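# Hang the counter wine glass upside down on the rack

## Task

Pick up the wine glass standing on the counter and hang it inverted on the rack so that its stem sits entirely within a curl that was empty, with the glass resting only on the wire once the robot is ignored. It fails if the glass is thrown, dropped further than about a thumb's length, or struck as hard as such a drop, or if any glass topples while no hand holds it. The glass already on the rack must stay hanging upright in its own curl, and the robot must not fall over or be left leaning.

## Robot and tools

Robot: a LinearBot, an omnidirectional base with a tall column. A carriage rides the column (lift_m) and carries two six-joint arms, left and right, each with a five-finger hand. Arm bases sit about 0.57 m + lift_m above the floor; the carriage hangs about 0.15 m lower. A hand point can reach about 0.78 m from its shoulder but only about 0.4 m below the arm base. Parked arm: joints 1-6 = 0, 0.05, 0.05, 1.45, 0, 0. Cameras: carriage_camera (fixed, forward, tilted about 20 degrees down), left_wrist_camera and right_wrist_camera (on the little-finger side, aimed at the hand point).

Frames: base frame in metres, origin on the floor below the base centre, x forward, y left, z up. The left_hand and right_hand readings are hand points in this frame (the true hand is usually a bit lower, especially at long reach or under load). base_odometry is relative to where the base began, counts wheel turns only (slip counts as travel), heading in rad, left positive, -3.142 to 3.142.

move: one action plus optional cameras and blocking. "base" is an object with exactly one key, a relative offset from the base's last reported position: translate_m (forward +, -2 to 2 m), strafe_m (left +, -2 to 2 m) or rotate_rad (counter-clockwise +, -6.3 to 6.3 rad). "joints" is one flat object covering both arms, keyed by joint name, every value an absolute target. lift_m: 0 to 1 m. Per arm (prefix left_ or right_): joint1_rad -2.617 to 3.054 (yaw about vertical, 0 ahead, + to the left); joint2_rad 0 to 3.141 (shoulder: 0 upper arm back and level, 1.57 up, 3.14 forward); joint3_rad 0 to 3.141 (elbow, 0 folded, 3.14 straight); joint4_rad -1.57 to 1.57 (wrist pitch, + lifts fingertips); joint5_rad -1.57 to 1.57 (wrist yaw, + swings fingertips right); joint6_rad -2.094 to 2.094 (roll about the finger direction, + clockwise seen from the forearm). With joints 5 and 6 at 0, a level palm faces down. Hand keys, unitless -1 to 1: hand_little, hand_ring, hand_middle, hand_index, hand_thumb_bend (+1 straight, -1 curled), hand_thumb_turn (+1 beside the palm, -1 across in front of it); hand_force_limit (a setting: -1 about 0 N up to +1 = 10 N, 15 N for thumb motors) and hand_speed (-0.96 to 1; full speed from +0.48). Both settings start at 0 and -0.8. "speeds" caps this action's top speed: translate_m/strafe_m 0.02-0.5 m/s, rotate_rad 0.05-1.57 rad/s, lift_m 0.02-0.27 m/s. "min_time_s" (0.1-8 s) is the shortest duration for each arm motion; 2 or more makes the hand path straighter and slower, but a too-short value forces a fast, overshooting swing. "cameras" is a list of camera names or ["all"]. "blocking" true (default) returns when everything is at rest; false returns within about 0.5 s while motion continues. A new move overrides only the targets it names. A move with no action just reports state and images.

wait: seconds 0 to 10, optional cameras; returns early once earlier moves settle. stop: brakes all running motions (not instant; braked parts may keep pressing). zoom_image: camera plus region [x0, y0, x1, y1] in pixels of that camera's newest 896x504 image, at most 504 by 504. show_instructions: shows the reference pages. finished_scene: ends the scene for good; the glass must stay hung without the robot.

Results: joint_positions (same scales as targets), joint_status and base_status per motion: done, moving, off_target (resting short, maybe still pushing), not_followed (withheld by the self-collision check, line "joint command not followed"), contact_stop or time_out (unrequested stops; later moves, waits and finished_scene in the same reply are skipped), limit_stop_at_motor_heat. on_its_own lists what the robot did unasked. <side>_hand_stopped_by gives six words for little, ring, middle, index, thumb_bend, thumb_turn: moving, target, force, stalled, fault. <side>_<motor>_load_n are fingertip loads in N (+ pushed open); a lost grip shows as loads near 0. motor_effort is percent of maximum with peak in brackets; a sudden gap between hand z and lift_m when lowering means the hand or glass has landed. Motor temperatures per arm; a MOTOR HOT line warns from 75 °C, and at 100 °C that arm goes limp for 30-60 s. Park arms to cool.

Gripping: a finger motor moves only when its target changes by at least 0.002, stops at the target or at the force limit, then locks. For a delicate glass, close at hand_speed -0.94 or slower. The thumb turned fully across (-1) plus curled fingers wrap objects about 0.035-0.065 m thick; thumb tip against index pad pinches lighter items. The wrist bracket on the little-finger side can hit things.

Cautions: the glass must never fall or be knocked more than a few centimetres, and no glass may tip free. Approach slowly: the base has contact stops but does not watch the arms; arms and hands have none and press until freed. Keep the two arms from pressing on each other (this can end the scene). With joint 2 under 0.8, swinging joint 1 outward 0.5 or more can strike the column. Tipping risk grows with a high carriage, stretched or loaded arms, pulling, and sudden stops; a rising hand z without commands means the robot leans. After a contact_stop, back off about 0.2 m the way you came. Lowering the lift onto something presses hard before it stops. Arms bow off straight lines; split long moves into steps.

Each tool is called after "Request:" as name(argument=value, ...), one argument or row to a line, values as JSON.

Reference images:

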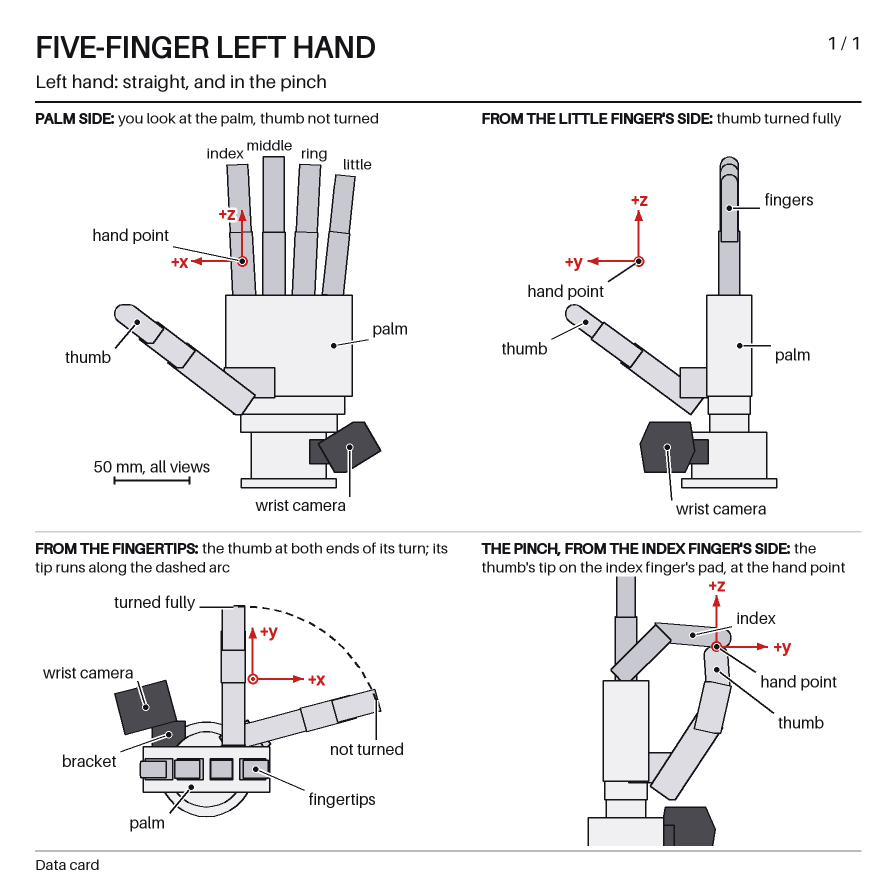

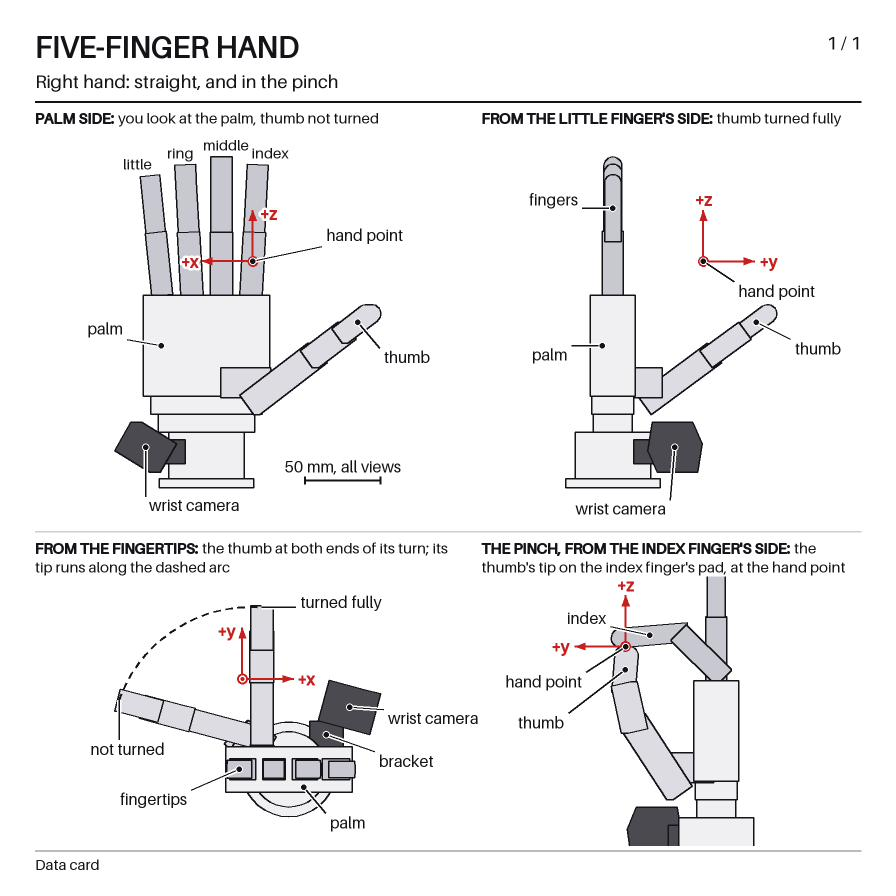

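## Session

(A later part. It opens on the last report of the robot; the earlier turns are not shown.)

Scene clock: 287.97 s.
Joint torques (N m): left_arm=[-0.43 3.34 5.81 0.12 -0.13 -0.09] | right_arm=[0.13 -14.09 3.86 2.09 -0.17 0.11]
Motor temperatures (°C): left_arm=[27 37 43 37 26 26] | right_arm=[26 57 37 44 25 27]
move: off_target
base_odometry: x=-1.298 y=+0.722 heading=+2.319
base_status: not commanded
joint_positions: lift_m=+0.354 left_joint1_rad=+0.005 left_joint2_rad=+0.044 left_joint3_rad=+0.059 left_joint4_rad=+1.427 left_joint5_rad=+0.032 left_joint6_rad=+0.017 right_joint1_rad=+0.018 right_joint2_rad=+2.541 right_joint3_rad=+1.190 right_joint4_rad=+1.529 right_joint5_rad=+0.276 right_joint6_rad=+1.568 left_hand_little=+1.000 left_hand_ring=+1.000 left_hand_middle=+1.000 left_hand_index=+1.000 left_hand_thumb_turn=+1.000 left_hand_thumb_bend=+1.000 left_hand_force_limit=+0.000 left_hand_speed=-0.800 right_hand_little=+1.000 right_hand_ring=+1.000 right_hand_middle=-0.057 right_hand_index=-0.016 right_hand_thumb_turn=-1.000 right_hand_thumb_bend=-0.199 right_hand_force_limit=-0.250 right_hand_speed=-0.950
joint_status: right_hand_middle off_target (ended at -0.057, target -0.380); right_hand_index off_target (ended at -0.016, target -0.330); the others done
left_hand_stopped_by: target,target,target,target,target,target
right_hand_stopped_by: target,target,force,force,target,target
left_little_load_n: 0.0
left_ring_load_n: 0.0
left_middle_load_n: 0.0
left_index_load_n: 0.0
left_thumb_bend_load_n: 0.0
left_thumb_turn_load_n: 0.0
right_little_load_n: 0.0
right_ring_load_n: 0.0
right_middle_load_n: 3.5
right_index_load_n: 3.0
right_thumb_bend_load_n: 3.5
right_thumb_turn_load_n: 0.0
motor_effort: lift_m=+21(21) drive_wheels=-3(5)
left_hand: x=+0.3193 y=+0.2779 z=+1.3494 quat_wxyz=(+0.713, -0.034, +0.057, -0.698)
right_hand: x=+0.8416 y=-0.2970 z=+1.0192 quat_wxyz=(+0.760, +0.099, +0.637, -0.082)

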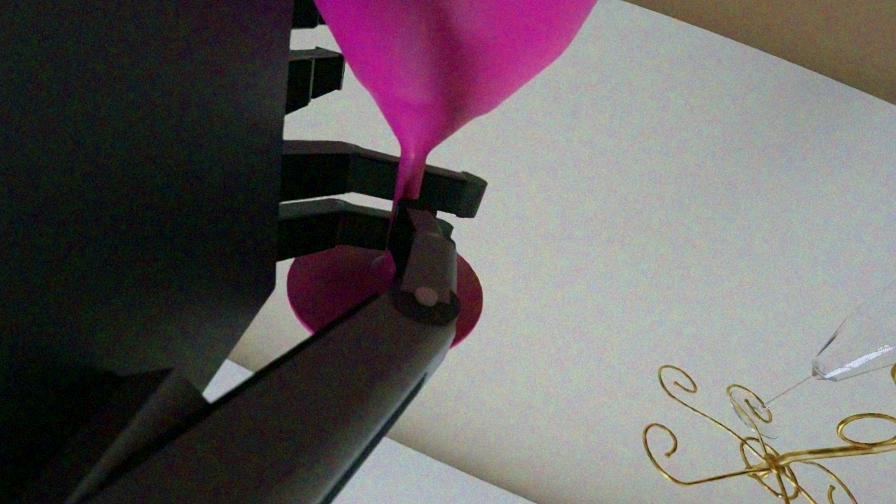

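Request:
move(
  joints={"lift_m":0.36},
  speeds={"lift_m":0.02},
  cameras=["right_wrist_camera"],
)

Request:
zoom_image(
  camera="right_wrist_camera",
  region=[260, 80, 580, 380],
)

Scene clock: 288.73 s.
Joint torques (N m): left_arm=[-0.44 3.34 5.74 0.17 -0.15 -0.09] | right_arm=[0.14 -14 3.88 2.17 -0.17 0.11]
Motor temperatures (°C): left_arm=[27 37 43 37 26 26] | right_arm=[26 57 37 44 25 27]
move: done
base_odometry: x=-1.298 y=+0.722 heading=+2.319
base_status: not commanded
joint_positions: lift_m=+0.360 left_joint1_rad=+0.005 left_joint2_rad=+0.044 left_joint3_rad=+0.059 left_joint4_rad=+1.427 left_joint5_rad=+0.032 left_joint6_rad=+0.017 right_joint1_rad=+0.018 right_joint2_rad=+2.541 right_joint3_rad=+1.190 right_joint4_rad=+1.519 right_joint5_rad=+0.276 right_joint6_rad=+1.568 left_hand_little=+1.000 left_hand_ring=+1.000 left_hand_middle=+1.000 left_hand_index=+1.000 left_hand_thumb_turn=+1.000 left_hand_thumb_bend=+1.000 left_hand_force_limit=+0.000 left_hand_speed=-0.800 right_hand_little=+1.000 right_hand_ring=+1.000 right_hand_middle=-0.057 right_hand_index=-0.017 right_hand_thumb_turn=-1.000 right_hand_thumb_bend=-0.199 right_hand_force_limit=-0.250 right_hand_speed=-0.950
joint_status: all done
left_hand_stopped_by: target,target,target,target,target,target
right_hand_stopped_by: target,target,force,force,target,target
left_little_load_n: 0.0
left_ring_load_n: 0.0
left_middle_load_n: 0.0
left_index_load_n: 0.0
left_thumb_bend_load_n: 0.0
left_thumb_turn_load_n: 0.0
right_little_load_n: 0.0
right_ring_load_n: 0.0
right_middle_load_n: 4.5
right_index_load_n: 0.0
right_thumb_bend_load_n: 2.5
right_thumb_turn_load_n: -0.5
motor_effort: lift_m=+23(25) drive_wheels=-3(5)
left_hand: x=+0.3193 y=+0.2779 z=+1.3550 quat_wxyz=(+0.713, -0.034, +0.057, -0.698)
right_hand: x=+0.8423 y=-0.2970 z=+1.0222 quat_wxyz=(+0.757, +0.098, +0.640, -0.083)

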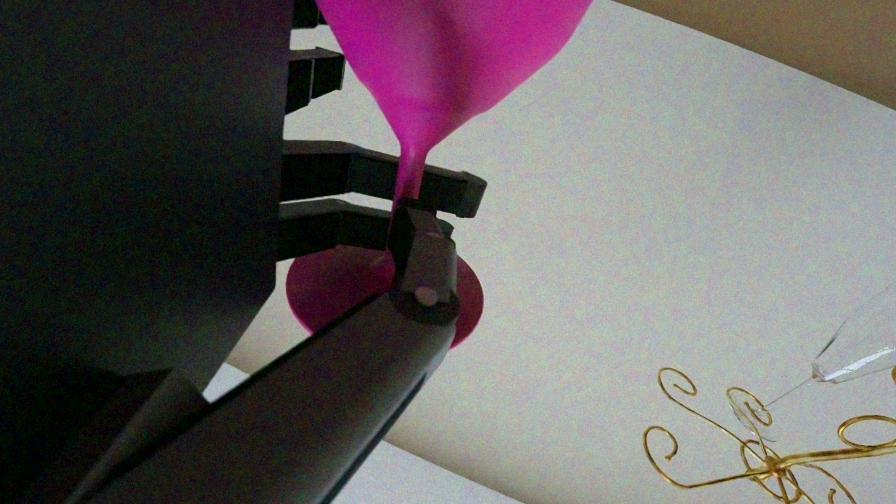

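Scaled by 1.575 from the camera's image (finer frame: 1280x720).

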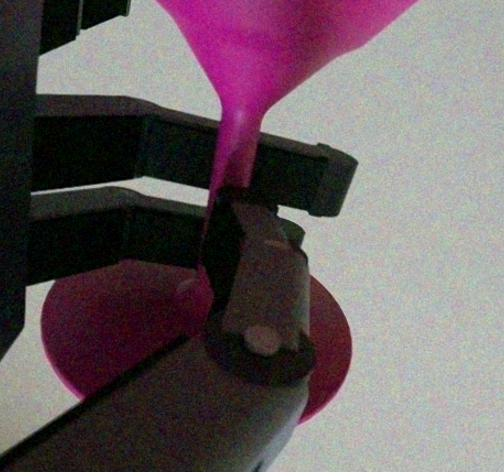

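Request:
move(
  joints={"right_hand_index":-0.36,"right_hand_speed":-0.95,"right_hand_force_limit":-0.2},
  cameras=["right_wrist_camera"],
)

Request:
zoom_image(
  camera="right_wrist_camera",
  region=[260, 80, 580, 380],
)

Scene clock: 289.57 s.
Joint torques (N m): left_arm=[-0.43 3.34 5.89 0.12 -0.15 -0.09] | right_arm=[0.16 -14.08 3.86 2.18 -0.17 0.11]
Motor temperatures (°C): left_arm=[27 37 43 37 26 26] | right_arm=[26 57 37 44 25 27]
move: off_target
base_odometry: x=-1.298 y=+0.722 heading=+2.319
base_status: not commanded
joint_positions: lift_m=+0.360 left_joint1_rad=+0.005 left_joint2_rad=+0.044 left_joint3_rad=+0.059 left_joint4_rad=+1.427 left_joint5_rad=+0.032 left_joint6_rad=+0.017 right_joint1_rad=+0.018 right_joint2_rad=+2.541 right_joint3_rad=+1.190 right_joint4_rad=+1.519 right_joint5_rad=+0.276 right_joint6_rad=+1.568 left_hand_little=+1.000 left_hand_ring=+1.000 left_hand_middle=+1.000 left_hand_index=+1.000 left_hand_thumb_turn=+1.000 left_hand_thumb_bend=+1.000 left_hand_force_limit=+0.000 left_hand_speed=-0.800 right_hand_little=+1.000 right_hand_ring=+1.000 right_hand_middle=-0.057 right_hand_index=-0.053 right_hand_thumb_turn=-1.000 right_hand_thumb_bend=-0.199 right_hand_force_limit=-0.200 right_hand_speed=-0.950
joint_status: right_hand_index off_target (ended at -0.053, target -0.360); the others done
left_hand_stopped_by: target,target,target,target,target,target
right_hand_stopped_by: target,target,force,force,target,target
left_little_load_n: 0.0
left_ring_load_n: 0.0
left_middle_load_n: 0.0
left_index_load_n: 0.0
left_thumb_bend_load_n: 0.0
left_thumb_turn_load_n: 0.0
right_little_load_n: 0.0
right_ring_load_n: 0.0
right_middle_load_n: 4.5
right_index_load_n: 5.0
right_thumb_bend_load_n: 4.0
right_thumb_turn_load_n: -2.0
motor_effort: lift_m=+24(24) drive_wheels=-3(5)
left_hand: x=+0.3193 y=+0.2779 z=+1.3550 quat_wxyz=(+0.713, -0.034, +0.057, -0.698)
right_hand: x=+0.8424 y=-0.2970 z=+1.0221 quat_wxyz=(+0.757, +0.098, +0.640, -0.083)

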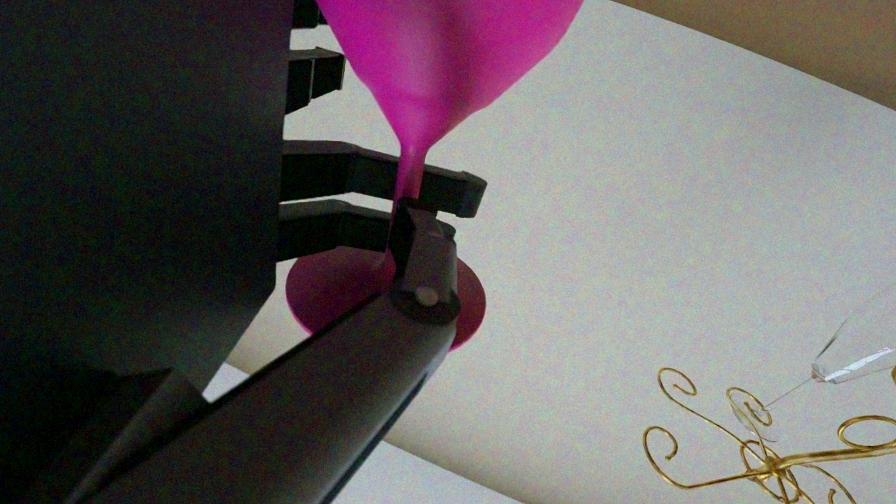

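Scaled by 1.575 from the camera's image (finer frame: 1280x720).

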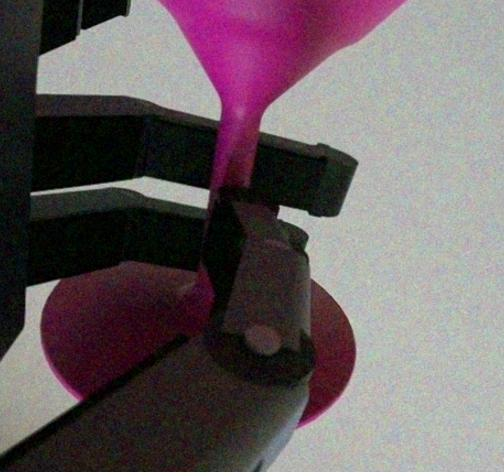

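Request:
move(
  joints={"lift_m":0.372},
  speeds={"lift_m":0.03},
  cameras=["right_wrist_camera","carriage_camera"],
)

Request:
zoom_image(
  camera="carriage_camera",
  region=[480, 230, 640, 360],
)

Scene clock: 290.43 s.
Joint torques (N m): left_arm=[-0.46 3.26 5.81 0.11 -0.14 -0.08] | right_arm=[0.14 -14.02 3.88 2.21 -0.17 0.11]
Motor temperatures (°C): left_arm=[27 37 43 37 26 26] | right_arm=[26 57 37 44 25 27]
move: done
base_odometry: x=-1.298 y=+0.722 heading=+2.319
base_status: not commanded
joint_positions: lift_m=+0.372 left_joint1_rad=+0.005 left_joint2_rad=+0.044 left_joint3_rad=+0.059 left_joint4_rad=+1.427 left_joint5_rad=+0.032 left_joint6_rad=+0.017 right_joint1_rad=+0.018 right_joint2_rad=+2.541 right_joint3_rad=+1.190 right_joint4_rad=+1.515 right_joint5_rad=+0.276 right_joint6_rad=+1.568 left_hand_little=+1.000 left_hand_ring=+1.000 left_hand_middle=+1.000 left_hand_index=+1.000 left_hand_thumb_turn=+1.000 left_hand_thumb_bend=+1.000 left_hand_force_limit=+0.000 left_hand_speed=-0.800 right_hand_little=+1.000 right_hand_ring=+1.000 right_hand_middle=-0.057 right_hand_index=-0.053 right_hand_thumb_turn=-1.000 right_hand_thumb_bend=-0.199 right_hand_force_limit=-0.200 right_hand_speed=-0.950
joint_status: all done
left_hand_stopped_by: target,target,target,target,target,target
right_hand_stopped_by: target,target,force,force,target,target
left_little_load_n: 0.0
left_ring_load_n: 0.0
left_middle_load_n: 0.0
left_index_load_n: 0.0
left_thumb_bend_load_n: 0.0
left_thumb_turn_load_n: 0.0
right_little_load_n: 0.0
right_ring_load_n: 0.0
right_middle_load_n: 5.0
right_index_load_n: 4.5
right_thumb_bend_load_n: 4.0
right_thumb_turn_load_n: -2.0
motor_effort: lift_m=+23(26) drive_wheels=-4(5)
left_hand: x=+0.3193 y=+0.2779 z=+1.3671 quat_wxyz=(+0.713, -0.034, +0.057, -0.698)
right_hand: x=+0.8426 y=-0.2970 z=+1.0332 quat_wxyz=(+0.756, +0.098, +0.642, -0.083)
pictures: carriage_camera, right_wrist_camera

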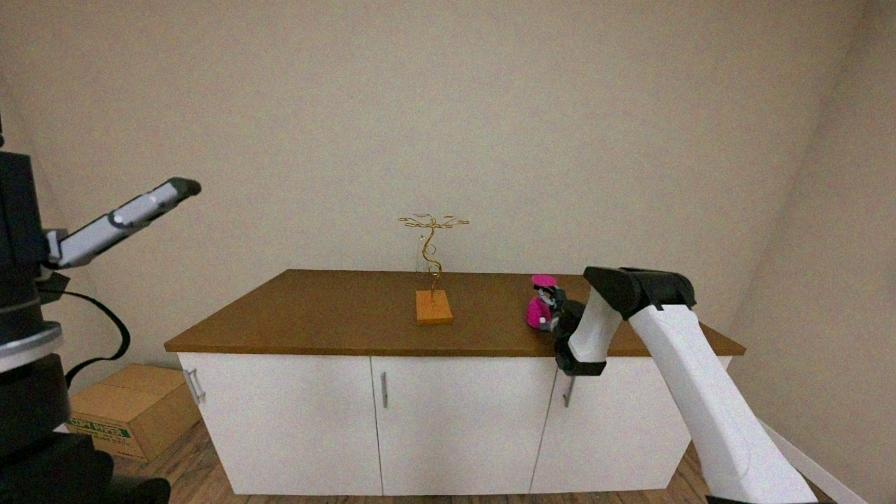

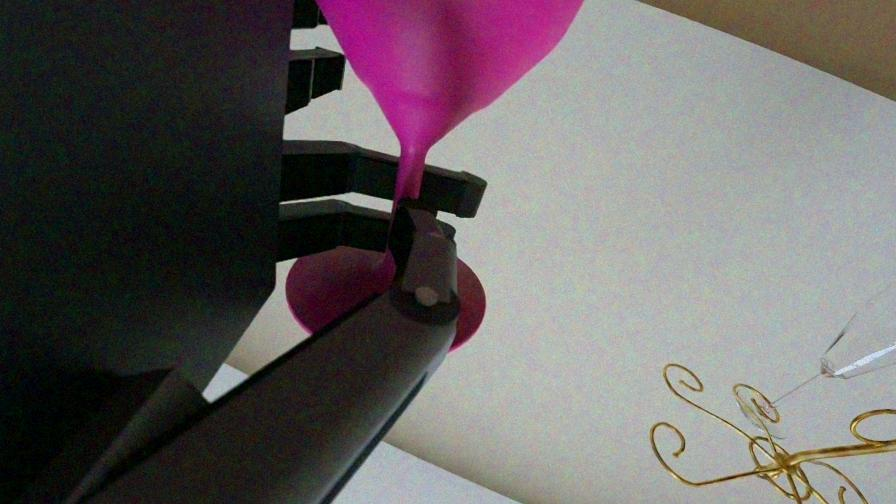

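Scaled by 3.150 from the camera's image (finer frame: 1280x720).

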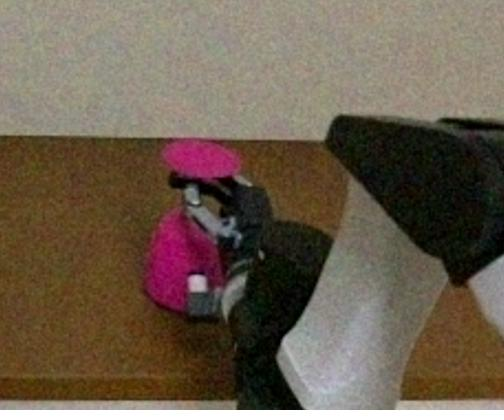

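Request:
zoom_image(
  camera="carriage_camera",
  region=[515, 265, 575, 340],
)

Request:
zoom_image(
  camera="right_wrist_camera",
  region=[340, 180, 500, 360],
)

Scaled by 6.720 from the camera's image (finer frame: 1280x720).

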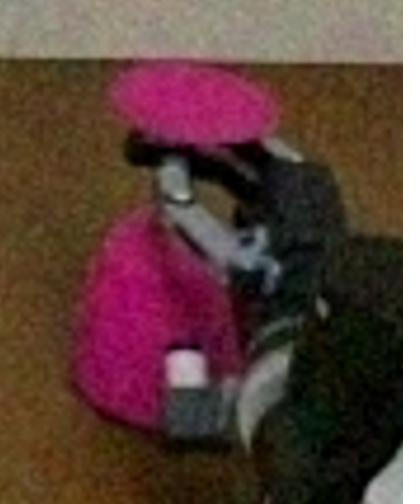

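Scaled by 2.800 from the camera's image (finer frame: 1280x720).

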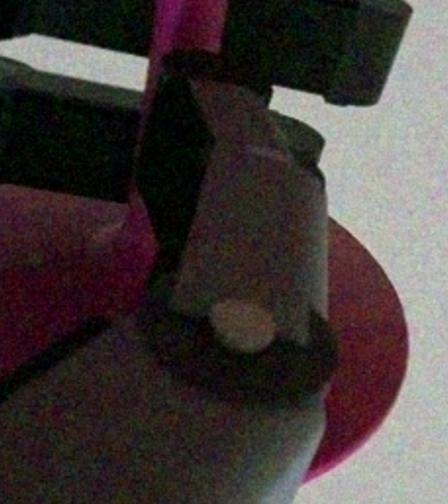

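Request:
zoom_image(
  camera="carriage_camera",
  region=[385, 200, 485, 330],
)

Scaled by 3.877 from the camera's image (finer frame: 1280x720).

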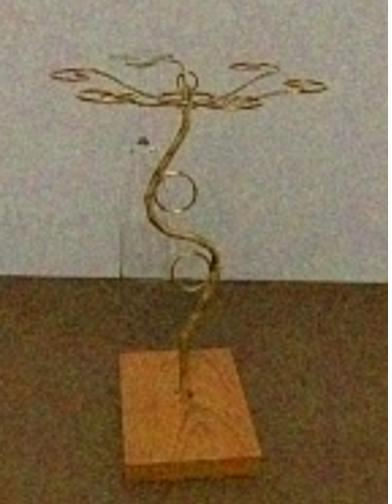

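Request:
move(
  joints={"lift_m":0.536},
  speeds={"lift_m":0.06},
  cameras=["right_wrist_camera","carriage_camera"],
)

Request:
zoom_image(
  camera="carriage_camera",
  region=[385, 200, 585, 330],
)

Scene clock: 296.17 s.
Joint torques (N m): left_arm=[-0.47 3.38 5.79 0.15 -0.15 -0.09] | right_arm=[0.12 -14.08 3.88 2.24 -0.16 0.11]
Motor temperatures (°C): left_arm=[27 37 43 36 26 26] | right_arm=[26 57 37 45 25 27]
move: done
base_odometry: x=-1.298 y=+0.722 heading=+2.319
base_status: not commanded
joint_positions: lift_m=+0.536 left_joint1_rad=+0.005 left_joint2_rad=+0.044 left_joint3_rad=+0.059 left_joint4_rad=+1.428 left_joint5_rad=+0.032 left_joint6_rad=+0.017 right_joint1_rad=+0.018 right_joint2_rad=+2.542 right_joint3_rad=+1.190 right_joint4_rad=+1.512 right_joint5_rad=+0.276 right_joint6_rad=+1.568 left_hand_little=+1.000 left_hand_ring=+1.000 left_hand_middle=+1.000 left_hand_index=+1.000 left_hand_thumb_turn=+1.000 left_hand_thumb_bend=+1.000 left_hand_force_limit=+0.000 left_hand_speed=-0.800 right_hand_little=+1.000 right_hand_ring=+1.000 right_hand_middle=-0.057 right_hand_index=-0.053 right_hand_thumb_turn=-1.000 right_hand_thumb_bend=-0.199 right_hand_force_limit=-0.200 right_hand_speed=-0.950
joint_status: all done
left_hand_stopped_by: target,target,target,target,target,target
right_hand_stopped_by: target,target,force,force,target,target
left_little_load_n: 0.0
left_ring_load_n: 0.0
left_middle_load_n: 0.0
left_index_load_n: 0.0
left_thumb_bend_load_n: 0.0
left_thumb_turn_load_n: 0.0
right_little_load_n: 0.0
right_ring_load_n: 0.0
right_middle_load_n: 4.5
right_index_load_n: 4.5
right_thumb_bend_load_n: 4.5
right_thumb_turn_load_n: -1.5
motor_effort: lift_m=+22(28) drive_wheels=+2(5)
left_hand: x=+0.3192 y=+0.2779 z=+1.5312 quat_wxyz=(+0.713, -0.034, +0.057, -0.698)
right_hand: x=+0.8428 y=-0.2970 z=+1.1963 quat_wxyz=(+0.755, +0.098, +0.643, -0.083)
pictures: carriage_camera, right_wrist_camera

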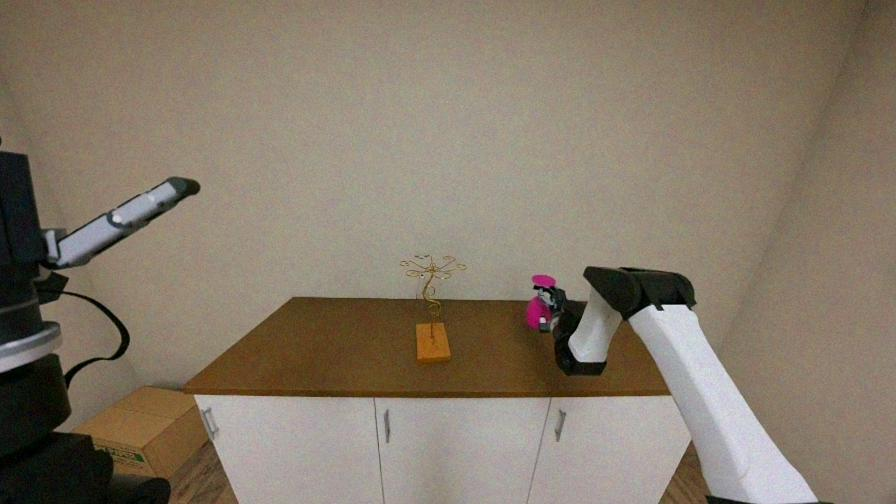

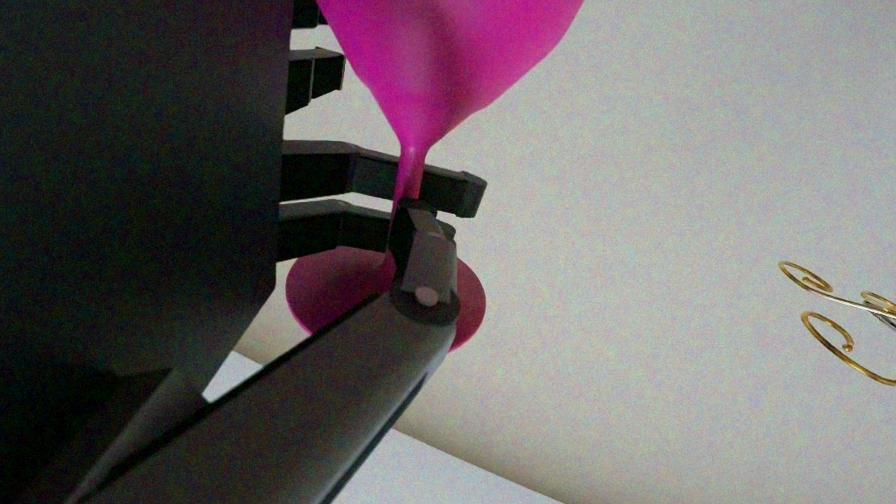

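Scaled by 2.520 from the camera's image (finer frame: 1280x720).

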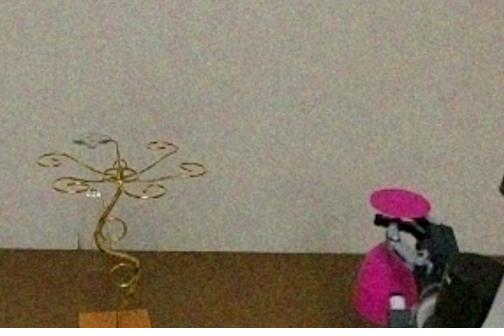

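Request:
zoom_image(
  camera="carriage_camera",
  region=[395, 248, 475, 298],
)

Scaled by 6.300 from the camera's image (finer frame: 1280x720).

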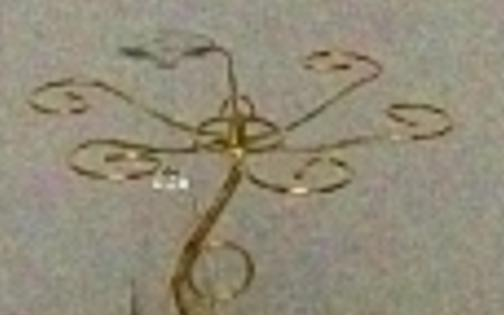

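Request:
move(
  base={"strafe_m":0.15},
  speeds={"strafe_m":0.08},
  cameras=["right_wrist_camera","carriage_camera"],
)

Request:
zoom_image(
  camera="carriage_camera",
  region=[450, 240, 570, 315],
)

Scene clock: 299.77 s.
Joint torques (N m): left_arm=[-0.47 3.12 5.9 0.12 -0.16 -0.09] | right_arm=[-0.46 -13.85 4.1 2.32 -0.18 0.11]
Motor temperatures (°C): left_arm=[27 37 43 36 26 26] | right_arm=[26 56 37 46 25 27]
move: done
base_odometry: x=-1.409 y=+0.620 heading=+2.319
base_status: done
joint_positions: lift_m=+0.536 left_joint1_rad=+0.005 left_joint2_rad=+0.044 left_joint3_rad=+0.059 left_joint4_rad=+1.428 left_joint5_rad=+0.032 left_joint6_rad=+0.017 right_joint1_rad=+0.022 right_joint2_rad=+2.542 right_joint3_rad=+1.190 right_joint4_rad=+1.512 right_joint5_rad=+0.275 right_joint6_rad=+1.568 left_hand_little=+1.000 left_hand_ring=+1.000 left_hand_middle=+1.000 left_hand_index=+1.000 left_hand_thumb_turn=+1.000 left_hand_thumb_bend=+1.000 left_hand_force_limit=+0.000 left_hand_speed=-0.800 right_hand_little=+1.000 right_hand_ring=+1.000 right_hand_middle=-0.057 right_hand_index=-0.053 right_hand_thumb_turn=-1.000 right_hand_thumb_bend=-0.199 right_hand_force_limit=-0.200 right_hand_speed=-0.950
joint_status: not commanded
left_hand_stopped_by: target,target,target,target,target,target
right_hand_stopped_by: target,target,force,force,target,target
left_little_load_n: 0.0
left_ring_load_n: 0.5
left_middle_load_n: 0.0
left_index_load_n: 0.0
left_thumb_bend_load_n: 0.0
left_thumb_turn_load_n: 0.0
right_little_load_n: 0.5
right_ring_load_n: 0.0
right_middle_load_n: 4.5
right_index_load_n: 4.0
right_thumb_bend_load_n: 4.5
right_thumb_turn_load_n: -2.0
motor_effort: lift_m=+22(23) drive_wheels=-3(9)
left_hand: x=+0.3192 y=+0.2779 z=+1.5312 quat_wxyz=(+0.713, -0.034, +0.057, -0.698)
right_hand: x=+0.8428 y=-0.2942 z=+1.1963 quat_wxyz=(+0.755, +0.096, +0.643, -0.081)
pictures: carriage_camera, right_wrist_camera

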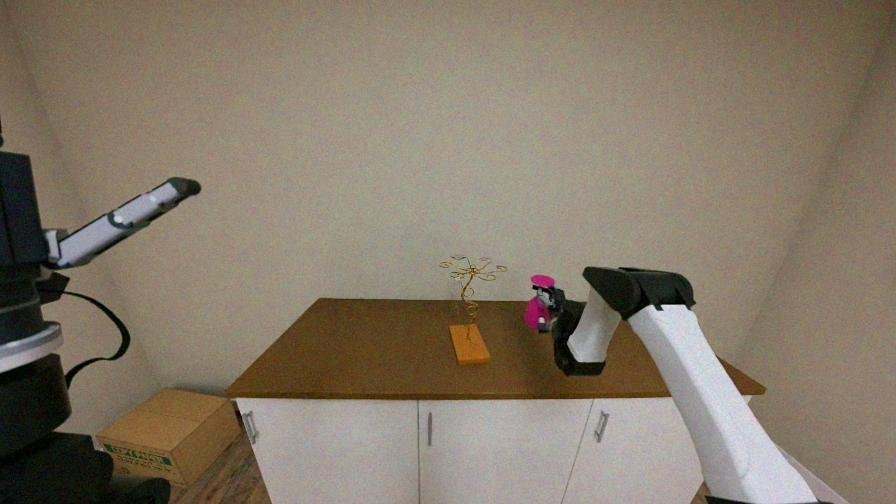

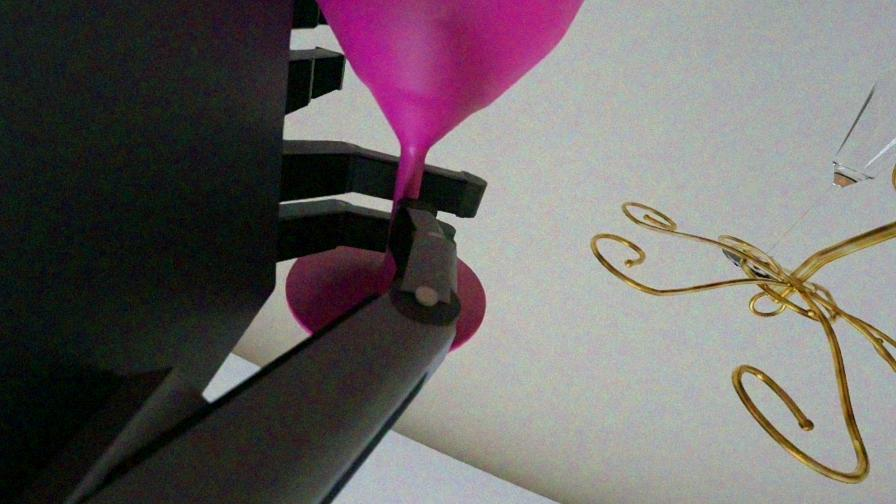

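Scaled by 4.200 from the camera's image (finer frame: 1280x720).

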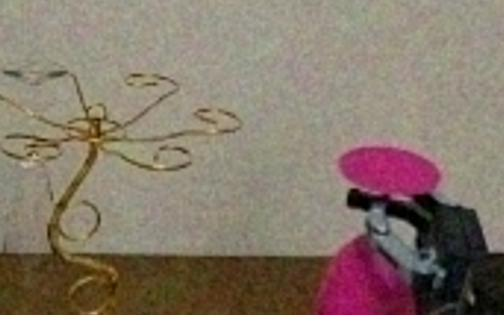

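Request:
move(
  base={"translate_m":0.04},
  speeds={"translate_m":0.05},
  cameras=[],
)

Request:
move(
  base={"strafe_m":0.065},
  speeds={"strafe_m":0.05},
  cameras=["right_wrist_camera","carriage_camera"],
)

Request:
zoom_image(
  camera="carriage_camera",
  region=[460, 240, 580, 315],
)

Scene clock: 302.43 s.
Joint torques (N m): left_arm=[-0.44 3.3 5.81 0.09 -0.14 -0.1] | right_arm=[-0.18 -14.22 3.9 2.3 -0.16 0.11]
Motor temperatures (°C): left_arm=[27 36 43 36 26 26] | right_arm=[26 56 37 46 25 27]
move: done
base_odometry: x=-1.436 y=+0.649 heading=+2.319
base_status: done
joint_positions: lift_m=+0.536 left_joint1_rad=+0.005 left_joint2_rad=+0.044 left_joint3_rad=+0.059 left_joint4_rad=+1.427 left_joint5_rad=+0.032 left_joint6_rad=+0.017 right_joint1_rad=+0.022 right_joint2_rad=+2.542 right_joint3_rad=+1.190 right_joint4_rad=+1.511 right_joint5_rad=+0.275 right_joint6_rad=+1.568 left_hand_little=+1.000 left_hand_ring=+1.000 left_hand_middle=+1.000 left_hand_index=+1.000 left_hand_thumb_turn=+1.000 left_hand_thumb_bend=+1.000 left_hand_force_limit=+0.000 left_hand_speed=-0.800 right_hand_little=+1.000 right_hand_ring=+1.000 right_hand_middle=-0.057 right_hand_index=-0.053 right_hand_thumb_turn=-1.000 right_hand_thumb_bend=-0.199 right_hand_force_limit=-0.200 right_hand_speed=-0.950
joint_status: not commanded
left_hand_stopped_by: target,target,target,target,target,target
right_hand_stopped_by: target,target,force,force,target,target
left_little_load_n: 0.0
left_ring_load_n: 0.0
left_middle_load_n: -0.5
left_index_load_n: 0.0
left_thumb_bend_load_n: 0.0
left_thumb_turn_load_n: -0.5
right_little_load_n: 0.0
right_ring_load_n: 0.0
right_middle_load_n: 4.5
right_index_load_n: 4.5
right_thumb_bend_load_n: 4.0
right_thumb_turn_load_n: -2.0
motor_effort: lift_m=+22(23) drive_wheels=-2(7)
left_hand: x=+0.3193 y=+0.2779 z=+1.5312 quat_wxyz=(+0.713, -0.034, +0.057, -0.698)
right_hand: x=+0.8428 y=-0.2942 z=+1.1960 quat_wxyz=(+0.755, +0.096, +0.644, -0.082)

Scene clock: 304.23 s.
Joint torques (N m): left_arm=[-0.39 3.25 5.76 0.14 -0.14 -0.07] | right_arm=[-0.25 -14.04 3.71 2.26 -0.15 0.11]
Motor temperatures (°C): left_arm=[27 36 43 36 26 26] | right_arm=[26 56 37 46 25 27]
move: done
base_odometry: x=-1.484 y=+0.605 heading=+2.319
base_status: done
joint_positions: lift_m=+0.536 left_joint1_rad=+0.005 left_joint2_rad=+0.044 left_joint3_rad=+0.059 left_joint4_rad=+1.427 left_joint5_rad=+0.032 left_joint6_rad=+0.017 right_joint1_rad=+0.023 right_joint2_rad=+2.542 right_joint3_rad=+1.190 right_joint4_rad=+1.511 right_joint5_rad=+0.274 right_joint6_rad=+1.568 left_hand_little=+1.000 left_hand_ring=+1.000 left_hand_middle=+1.000 left_hand_index=+1.000 left_hand_thumb_turn=+1.000 left_hand_thumb_bend=+1.000 left_hand_force_limit=+0.000 left_hand_speed=-0.800 right_hand_little=+1.000 right_hand_ring=+1.000 right_hand_middle=-0.057 right_hand_index=-0.053 right_hand_thumb_turn=-1.000 right_hand_thumb_bend=-0.199 right_hand_force_limit=-0.200 right_hand_speed=-0.950
joint_status: not commanded
left_hand_stopped_by: target,target,target,target,target,target
right_hand_stopped_by: target,target,force,force,target,target
left_little_load_n: 0.0
left_ring_load_n: 0.0
left_middle_load_n: 0.0
left_index_load_n: 0.0
left_thumb_bend_load_n: 0.0
left_thumb_turn_load_n: 0.0
right_little_load_n: 0.0
right_ring_load_n: 0.0
right_middle_load_n: 4.5
right_index_load_n: 4.5
right_thumb_bend_load_n: 4.5
right_thumb_turn_load_n: -1.5
motor_effort: lift_m=+23(23) drive_wheels=-1(9)
left_hand: x=+0.3193 y=+0.2779 z=+1.5312 quat_wxyz=(+0.713, -0.034, +0.057, -0.698)
right_hand: x=+0.8428 y=-0.2934 z=+1.1960 quat_wxyz=(+0.755, +0.096, +0.644, -0.081)
pictures: carriage_camera, right_wrist_camera

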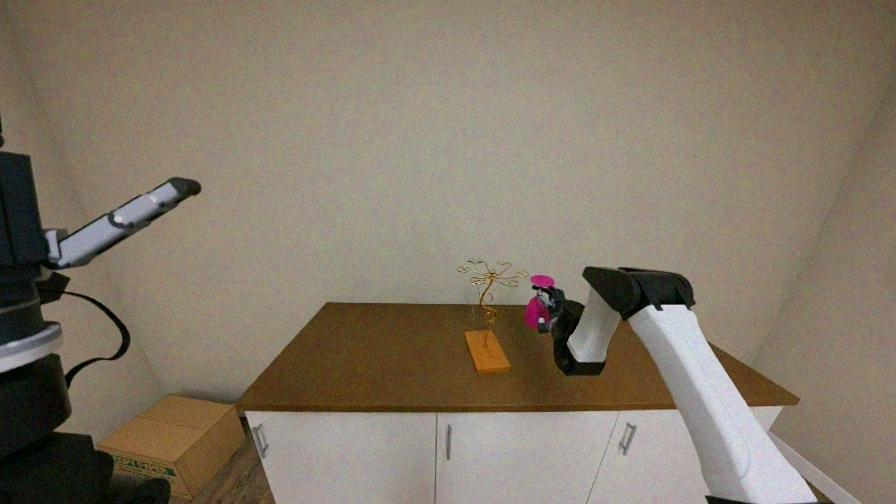

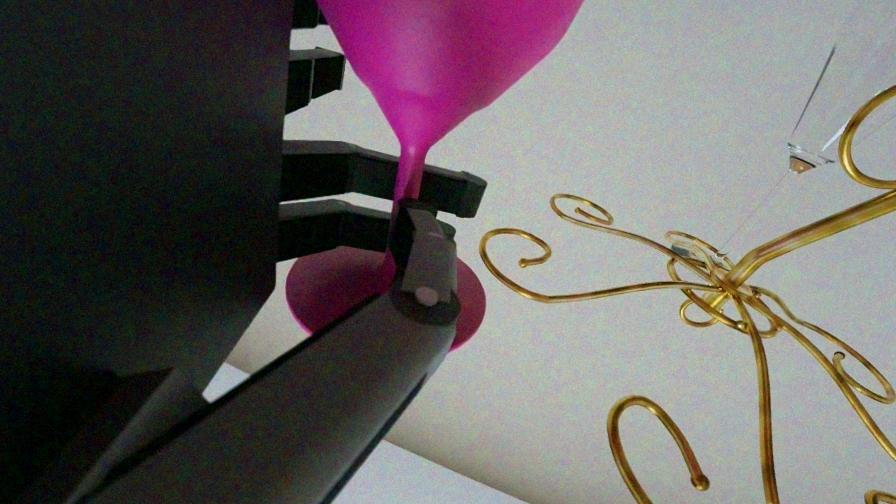

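Scaled by 4.200 from the camera's image (finer frame: 1280x720).

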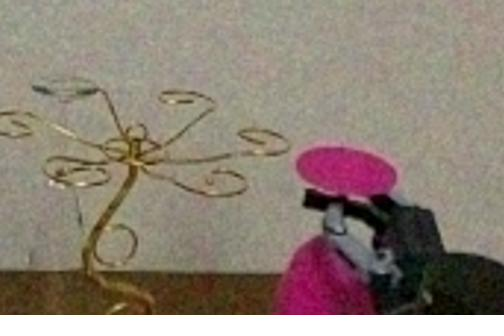

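Request:
move(
  joints={"lift_m":0.576},
  speeds={"lift_m":0.06},
  cameras=["right_wrist_camera","carriage_camera"],
)

Request:
zoom_image(
  camera="carriage_camera",
  region=[460, 240, 580, 315],
)

Scene clock: 307.80 s.
Joint torques (N m): left_arm=[-0.43 3.38 5.86 0.13 -0.15 -0.08] | right_arm=[-0.27 -14.15 3.9 2.38 -0.14 0.11]
Motor temperatures (°C): left_arm=[27 36 43 36 26 26] | right_arm=[26 56 37 47 25 27]
move: done
base_odometry: x=-1.484 y=+0.605 heading=+2.319
base_status: not commanded
joint_positions: lift_m=+0.576 left_joint1_rad=+0.005 left_joint2_rad=+0.044 left_joint3_rad=+0.059 left_joint4_rad=+1.427 left_joint5_rad=+0.032 left_joint6_rad=+0.017 right_joint1_rad=+0.023 right_joint2_rad=+2.542 right_joint3_rad=+1.190 right_joint4_rad=+1.512 right_joint5_rad=+0.274 right_joint6_rad=+1.568 left_hand_little=+1.000 left_hand_ring=+1.000 left_hand_middle=+1.000 left_hand_index=+1.000 left_hand_thumb_turn=+1.000 left_hand_thumb_bend=+1.000 left_hand_force_limit=+0.000 left_hand_speed=-0.800 right_hand_little=+1.000 right_hand_ring=+1.000 right_hand_middle=-0.057 right_hand_index=-0.053 right_hand_thumb_turn=-1.000 right_hand_thumb_bend=-0.199 right_hand_force_limit=-0.200 right_hand_speed=-0.950
joint_status: all done
left_hand_stopped_by: target,target,target,target,target,target
right_hand_stopped_by: target,target,force,force,target,target
left_little_load_n: 0.0
left_ring_load_n: 0.0
left_middle_load_n: 0.0
left_index_load_n: 0.0
left_thumb_bend_load_n: 0.0
left_thumb_turn_load_n: 0.0
right_little_load_n: 0.0
right_ring_load_n: 0.0
right_middle_load_n: 4.5
right_index_load_n: 4.5
right_thumb_bend_load_n: 4.5
right_thumb_turn_load_n: -2.0
motor_effort: lift_m=+23(26) drive_wheels=-3(3)
left_hand: x=+0.3193 y=+0.2779 z=+1.5712 quat_wxyz=(+0.713, -0.034, +0.057, -0.698)
right_hand: x=+0.8428 y=-0.2934 z=+1.2359 quat_wxyz=(+0.755, +0.096, +0.644, -0.081)
pictures: carriage_camera, right_wrist_camera

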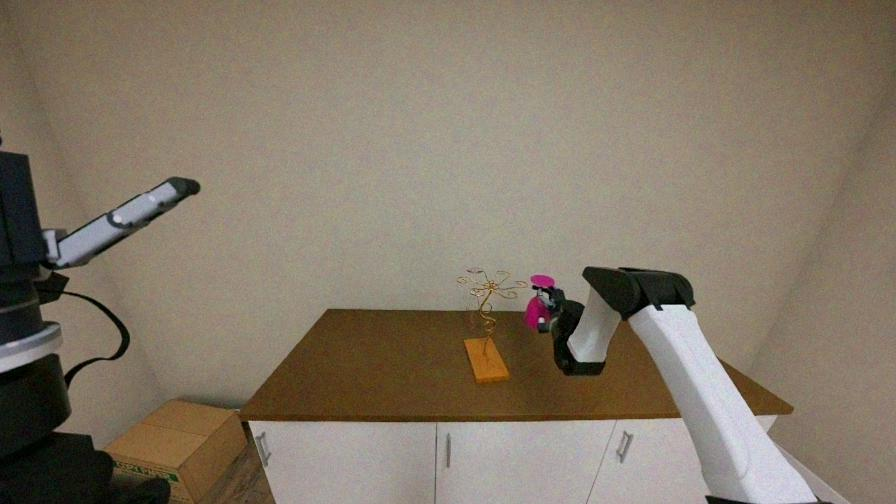

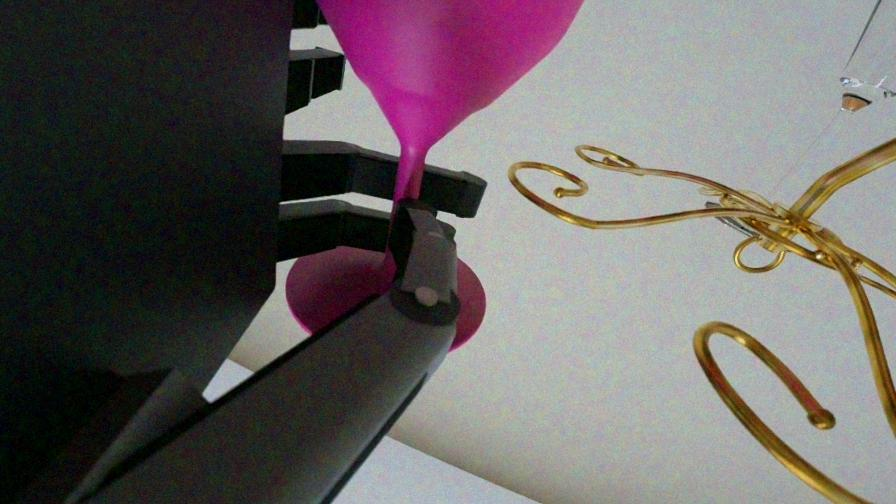

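Scaled by 4.200 from the camera's image (finer frame: 1280x720).

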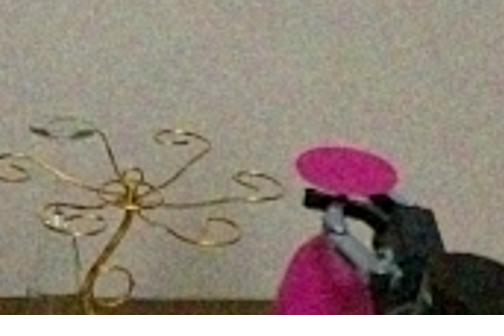

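Request:
move(
  joints={"lift_m":0.524},
  speeds={"lift_m":0.06},
  cameras=[],
)

Request:
move(
  base={"translate_m":-0.018},
  speeds={"translate_m":0.04},
  cameras=["right_wrist_camera"],
)

Scene clock: 310.60 s.
Joint torques (N m): left_arm=[-0.46 3.25 5.83 0.13 -0.13 -0.08] | right_arm=[-0.27 -14.37 4.01 2.32 -0.15 0.11]
Motor temperatures (°C): left_arm=[27 36 43 36 26 26] | right_arm=[26 56 37 47 25 27]
move: done
base_odometry: x=-1.484 y=+0.605 heading=+2.319
base_status: not commanded
joint_positions: lift_m=+0.524 left_joint1_rad=+0.005 left_joint2_rad=+0.044 left_joint3_rad=+0.059 left_joint4_rad=+1.428 left_joint5_rad=+0.032 left_joint6_rad=+0.017 right_joint1_rad=+0.023 right_joint2_rad=+2.542 right_joint3_rad=+1.190 right_joint4_rad=+1.509 right_joint5_rad=+0.274 right_joint6_rad=+1.568 left_hand_little=+1.000 left_hand_ring=+1.000 left_hand_middle=+1.000 left_hand_index=+1.000 left_hand_thumb_turn=+1.000 left_hand_thumb_bend=+1.000 left_hand_force_limit=+0.000 left_hand_speed=-0.800 right_hand_little=+1.000 right_hand_ring=+1.000 right_hand_middle=-0.057 right_hand_index=-0.053 right_hand_thumb_turn=-1.000 right_hand_thumb_bend=-0.199 right_hand_force_limit=-0.200 right_hand_speed=-0.950
joint_status: all done
left_hand_stopped_by: target,target,target,target,target,target
right_hand_stopped_by: target,target,force,force,target,target
left_little_load_n: 0.0
left_ring_load_n: 0.0
left_middle_load_n: 0.0
left_index_load_n: 0.0
left_thumb_bend_load_n: 0.0
left_thumb_turn_load_n: 0.0
right_little_load_n: 0.0
right_ring_load_n: 0.0
right_middle_load_n: 5.0
right_index_load_n: 4.5
right_thumb_bend_load_n: 4.0
right_thumb_turn_load_n: -1.5
motor_effort: lift_m=+21(22) drive_wheels=-2(4)
left_hand: x=+0.3192 y=+0.2779 z=+1.5193 quat_wxyz=(+0.713, -0.034, +0.057, -0.698)
right_hand: x=+0.8429 y=-0.2934 z=+1.1829 quat_wxyz=(+0.754, +0.095, +0.645, -0.081)

Scene clock: 311.53 s.
Joint torques (N m): left_arm=[-0.42 3.37 5.89 0.12 -0.12 -0.1] | right_arm=[-0.27 -14.26 4 2.3 -0.21 0.11]
Motor temperatures (°C): left_arm=[27 36 43 36 26 26] | right_arm=[26 56 37 47 25 27]
move: done
base_odometry: x=-1.472 y=+0.592 heading=+2.319
base_status: done
joint_positions: lift_m=+0.524 left_joint1_rad=+0.005 left_joint2_rad=+0.044 left_joint3_rad=+0.059 left_joint4_rad=+1.427 left_joint5_rad=+0.032 left_joint6_rad=+0.017 right_joint1_rad=+0.023 right_joint2_rad=+2.542 right_joint3_rad=+1.190 right_joint4_rad=+1.509 right_joint5_rad=+0.274 right_joint6_rad=+1.568 left_hand_little=+1.000 left_hand_ring=+1.000 left_hand_middle=+1.000 left_hand_index=+1.000 left_hand_thumb_turn=+1.000 left_hand_thumb_bend=+1.000 left_hand_force_limit=+0.000 left_hand_speed=-0.800 right_hand_little=+1.000 right_hand_ring=+1.000 right_hand_middle=-0.057 right_hand_index=-0.053 right_hand_thumb_turn=-1.000 right_hand_thumb_bend=-0.199 right_hand_force_limit=-0.200 right_hand_speed=-0.950
joint_status: not commanded
left_hand_stopped_by: target,target,target,target,target,target
right_hand_stopped_by: target,target,force,force,target,target
left_little_load_n: -0.5
left_ring_load_n: 0.0
left_middle_load_n: 0.0
left_index_load_n: -0.5
left_thumb_bend_load_n: 0.0
left_thumb_turn_load_n: 0.0
right_little_load_n: 0.0
right_ring_load_n: 0.0
right_middle_load_n: 4.5
right_index_load_n: 4.5
right_thumb_bend_load_n: 4.5
right_thumb_turn_load_n: -1.5
motor_effort: lift_m=+22(22) drive_wheels=-1(5)
left_hand: x=+0.3194 y=+0.2779 z=+1.5193 quat_wxyz=(+0.713, -0.034, +0.057, -0.698)
right_hand: x=+0.8429 y=-0.2934 z=+1.1830 quat_wxyz=(+0.754, +0.095, +0.645, -0.081)

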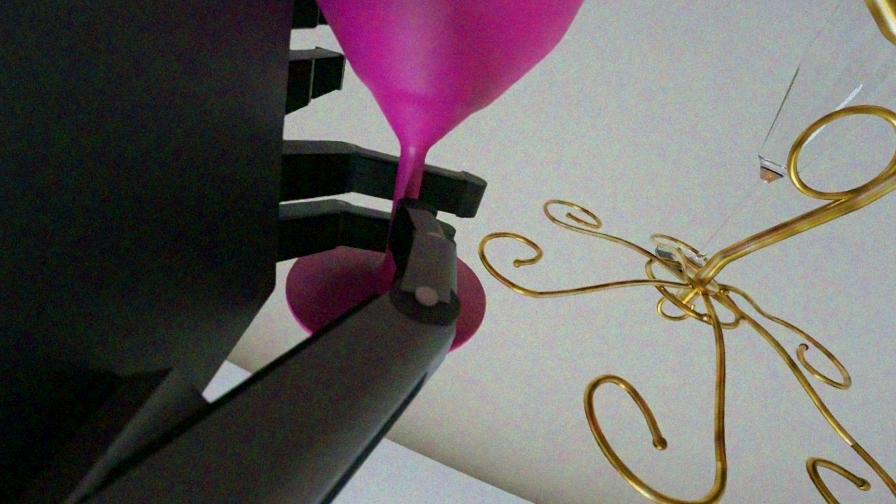

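Request:
zoom_image(
  camera="right_wrist_camera",
  region=[460, 180, 780, 504],
)

Request:
zoom_image(
  camera="right_wrist_camera",
  region=[600, 130, 820, 350],
)

Scaled by 1.556 from the camera's image (finer frame: 1280x720).

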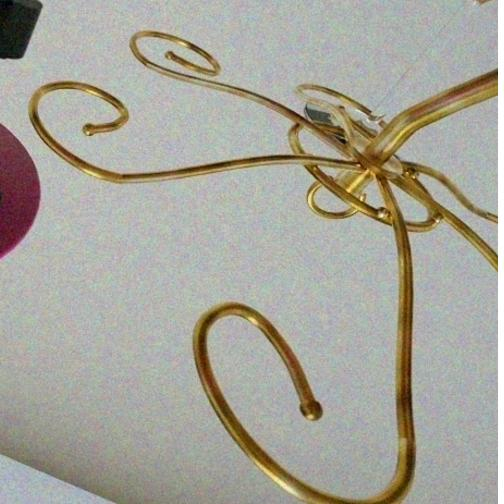

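Scaled by 2.291 from the camera's image (finer frame: 1280x720).

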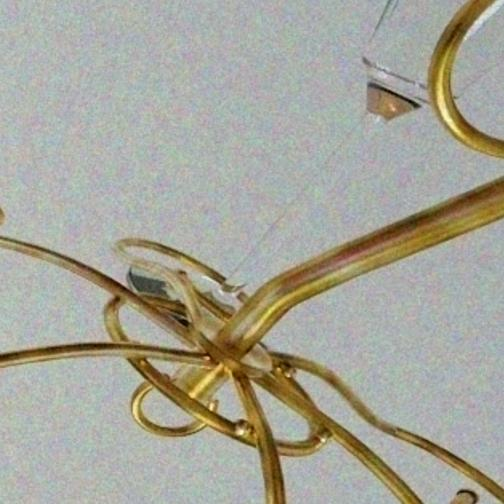

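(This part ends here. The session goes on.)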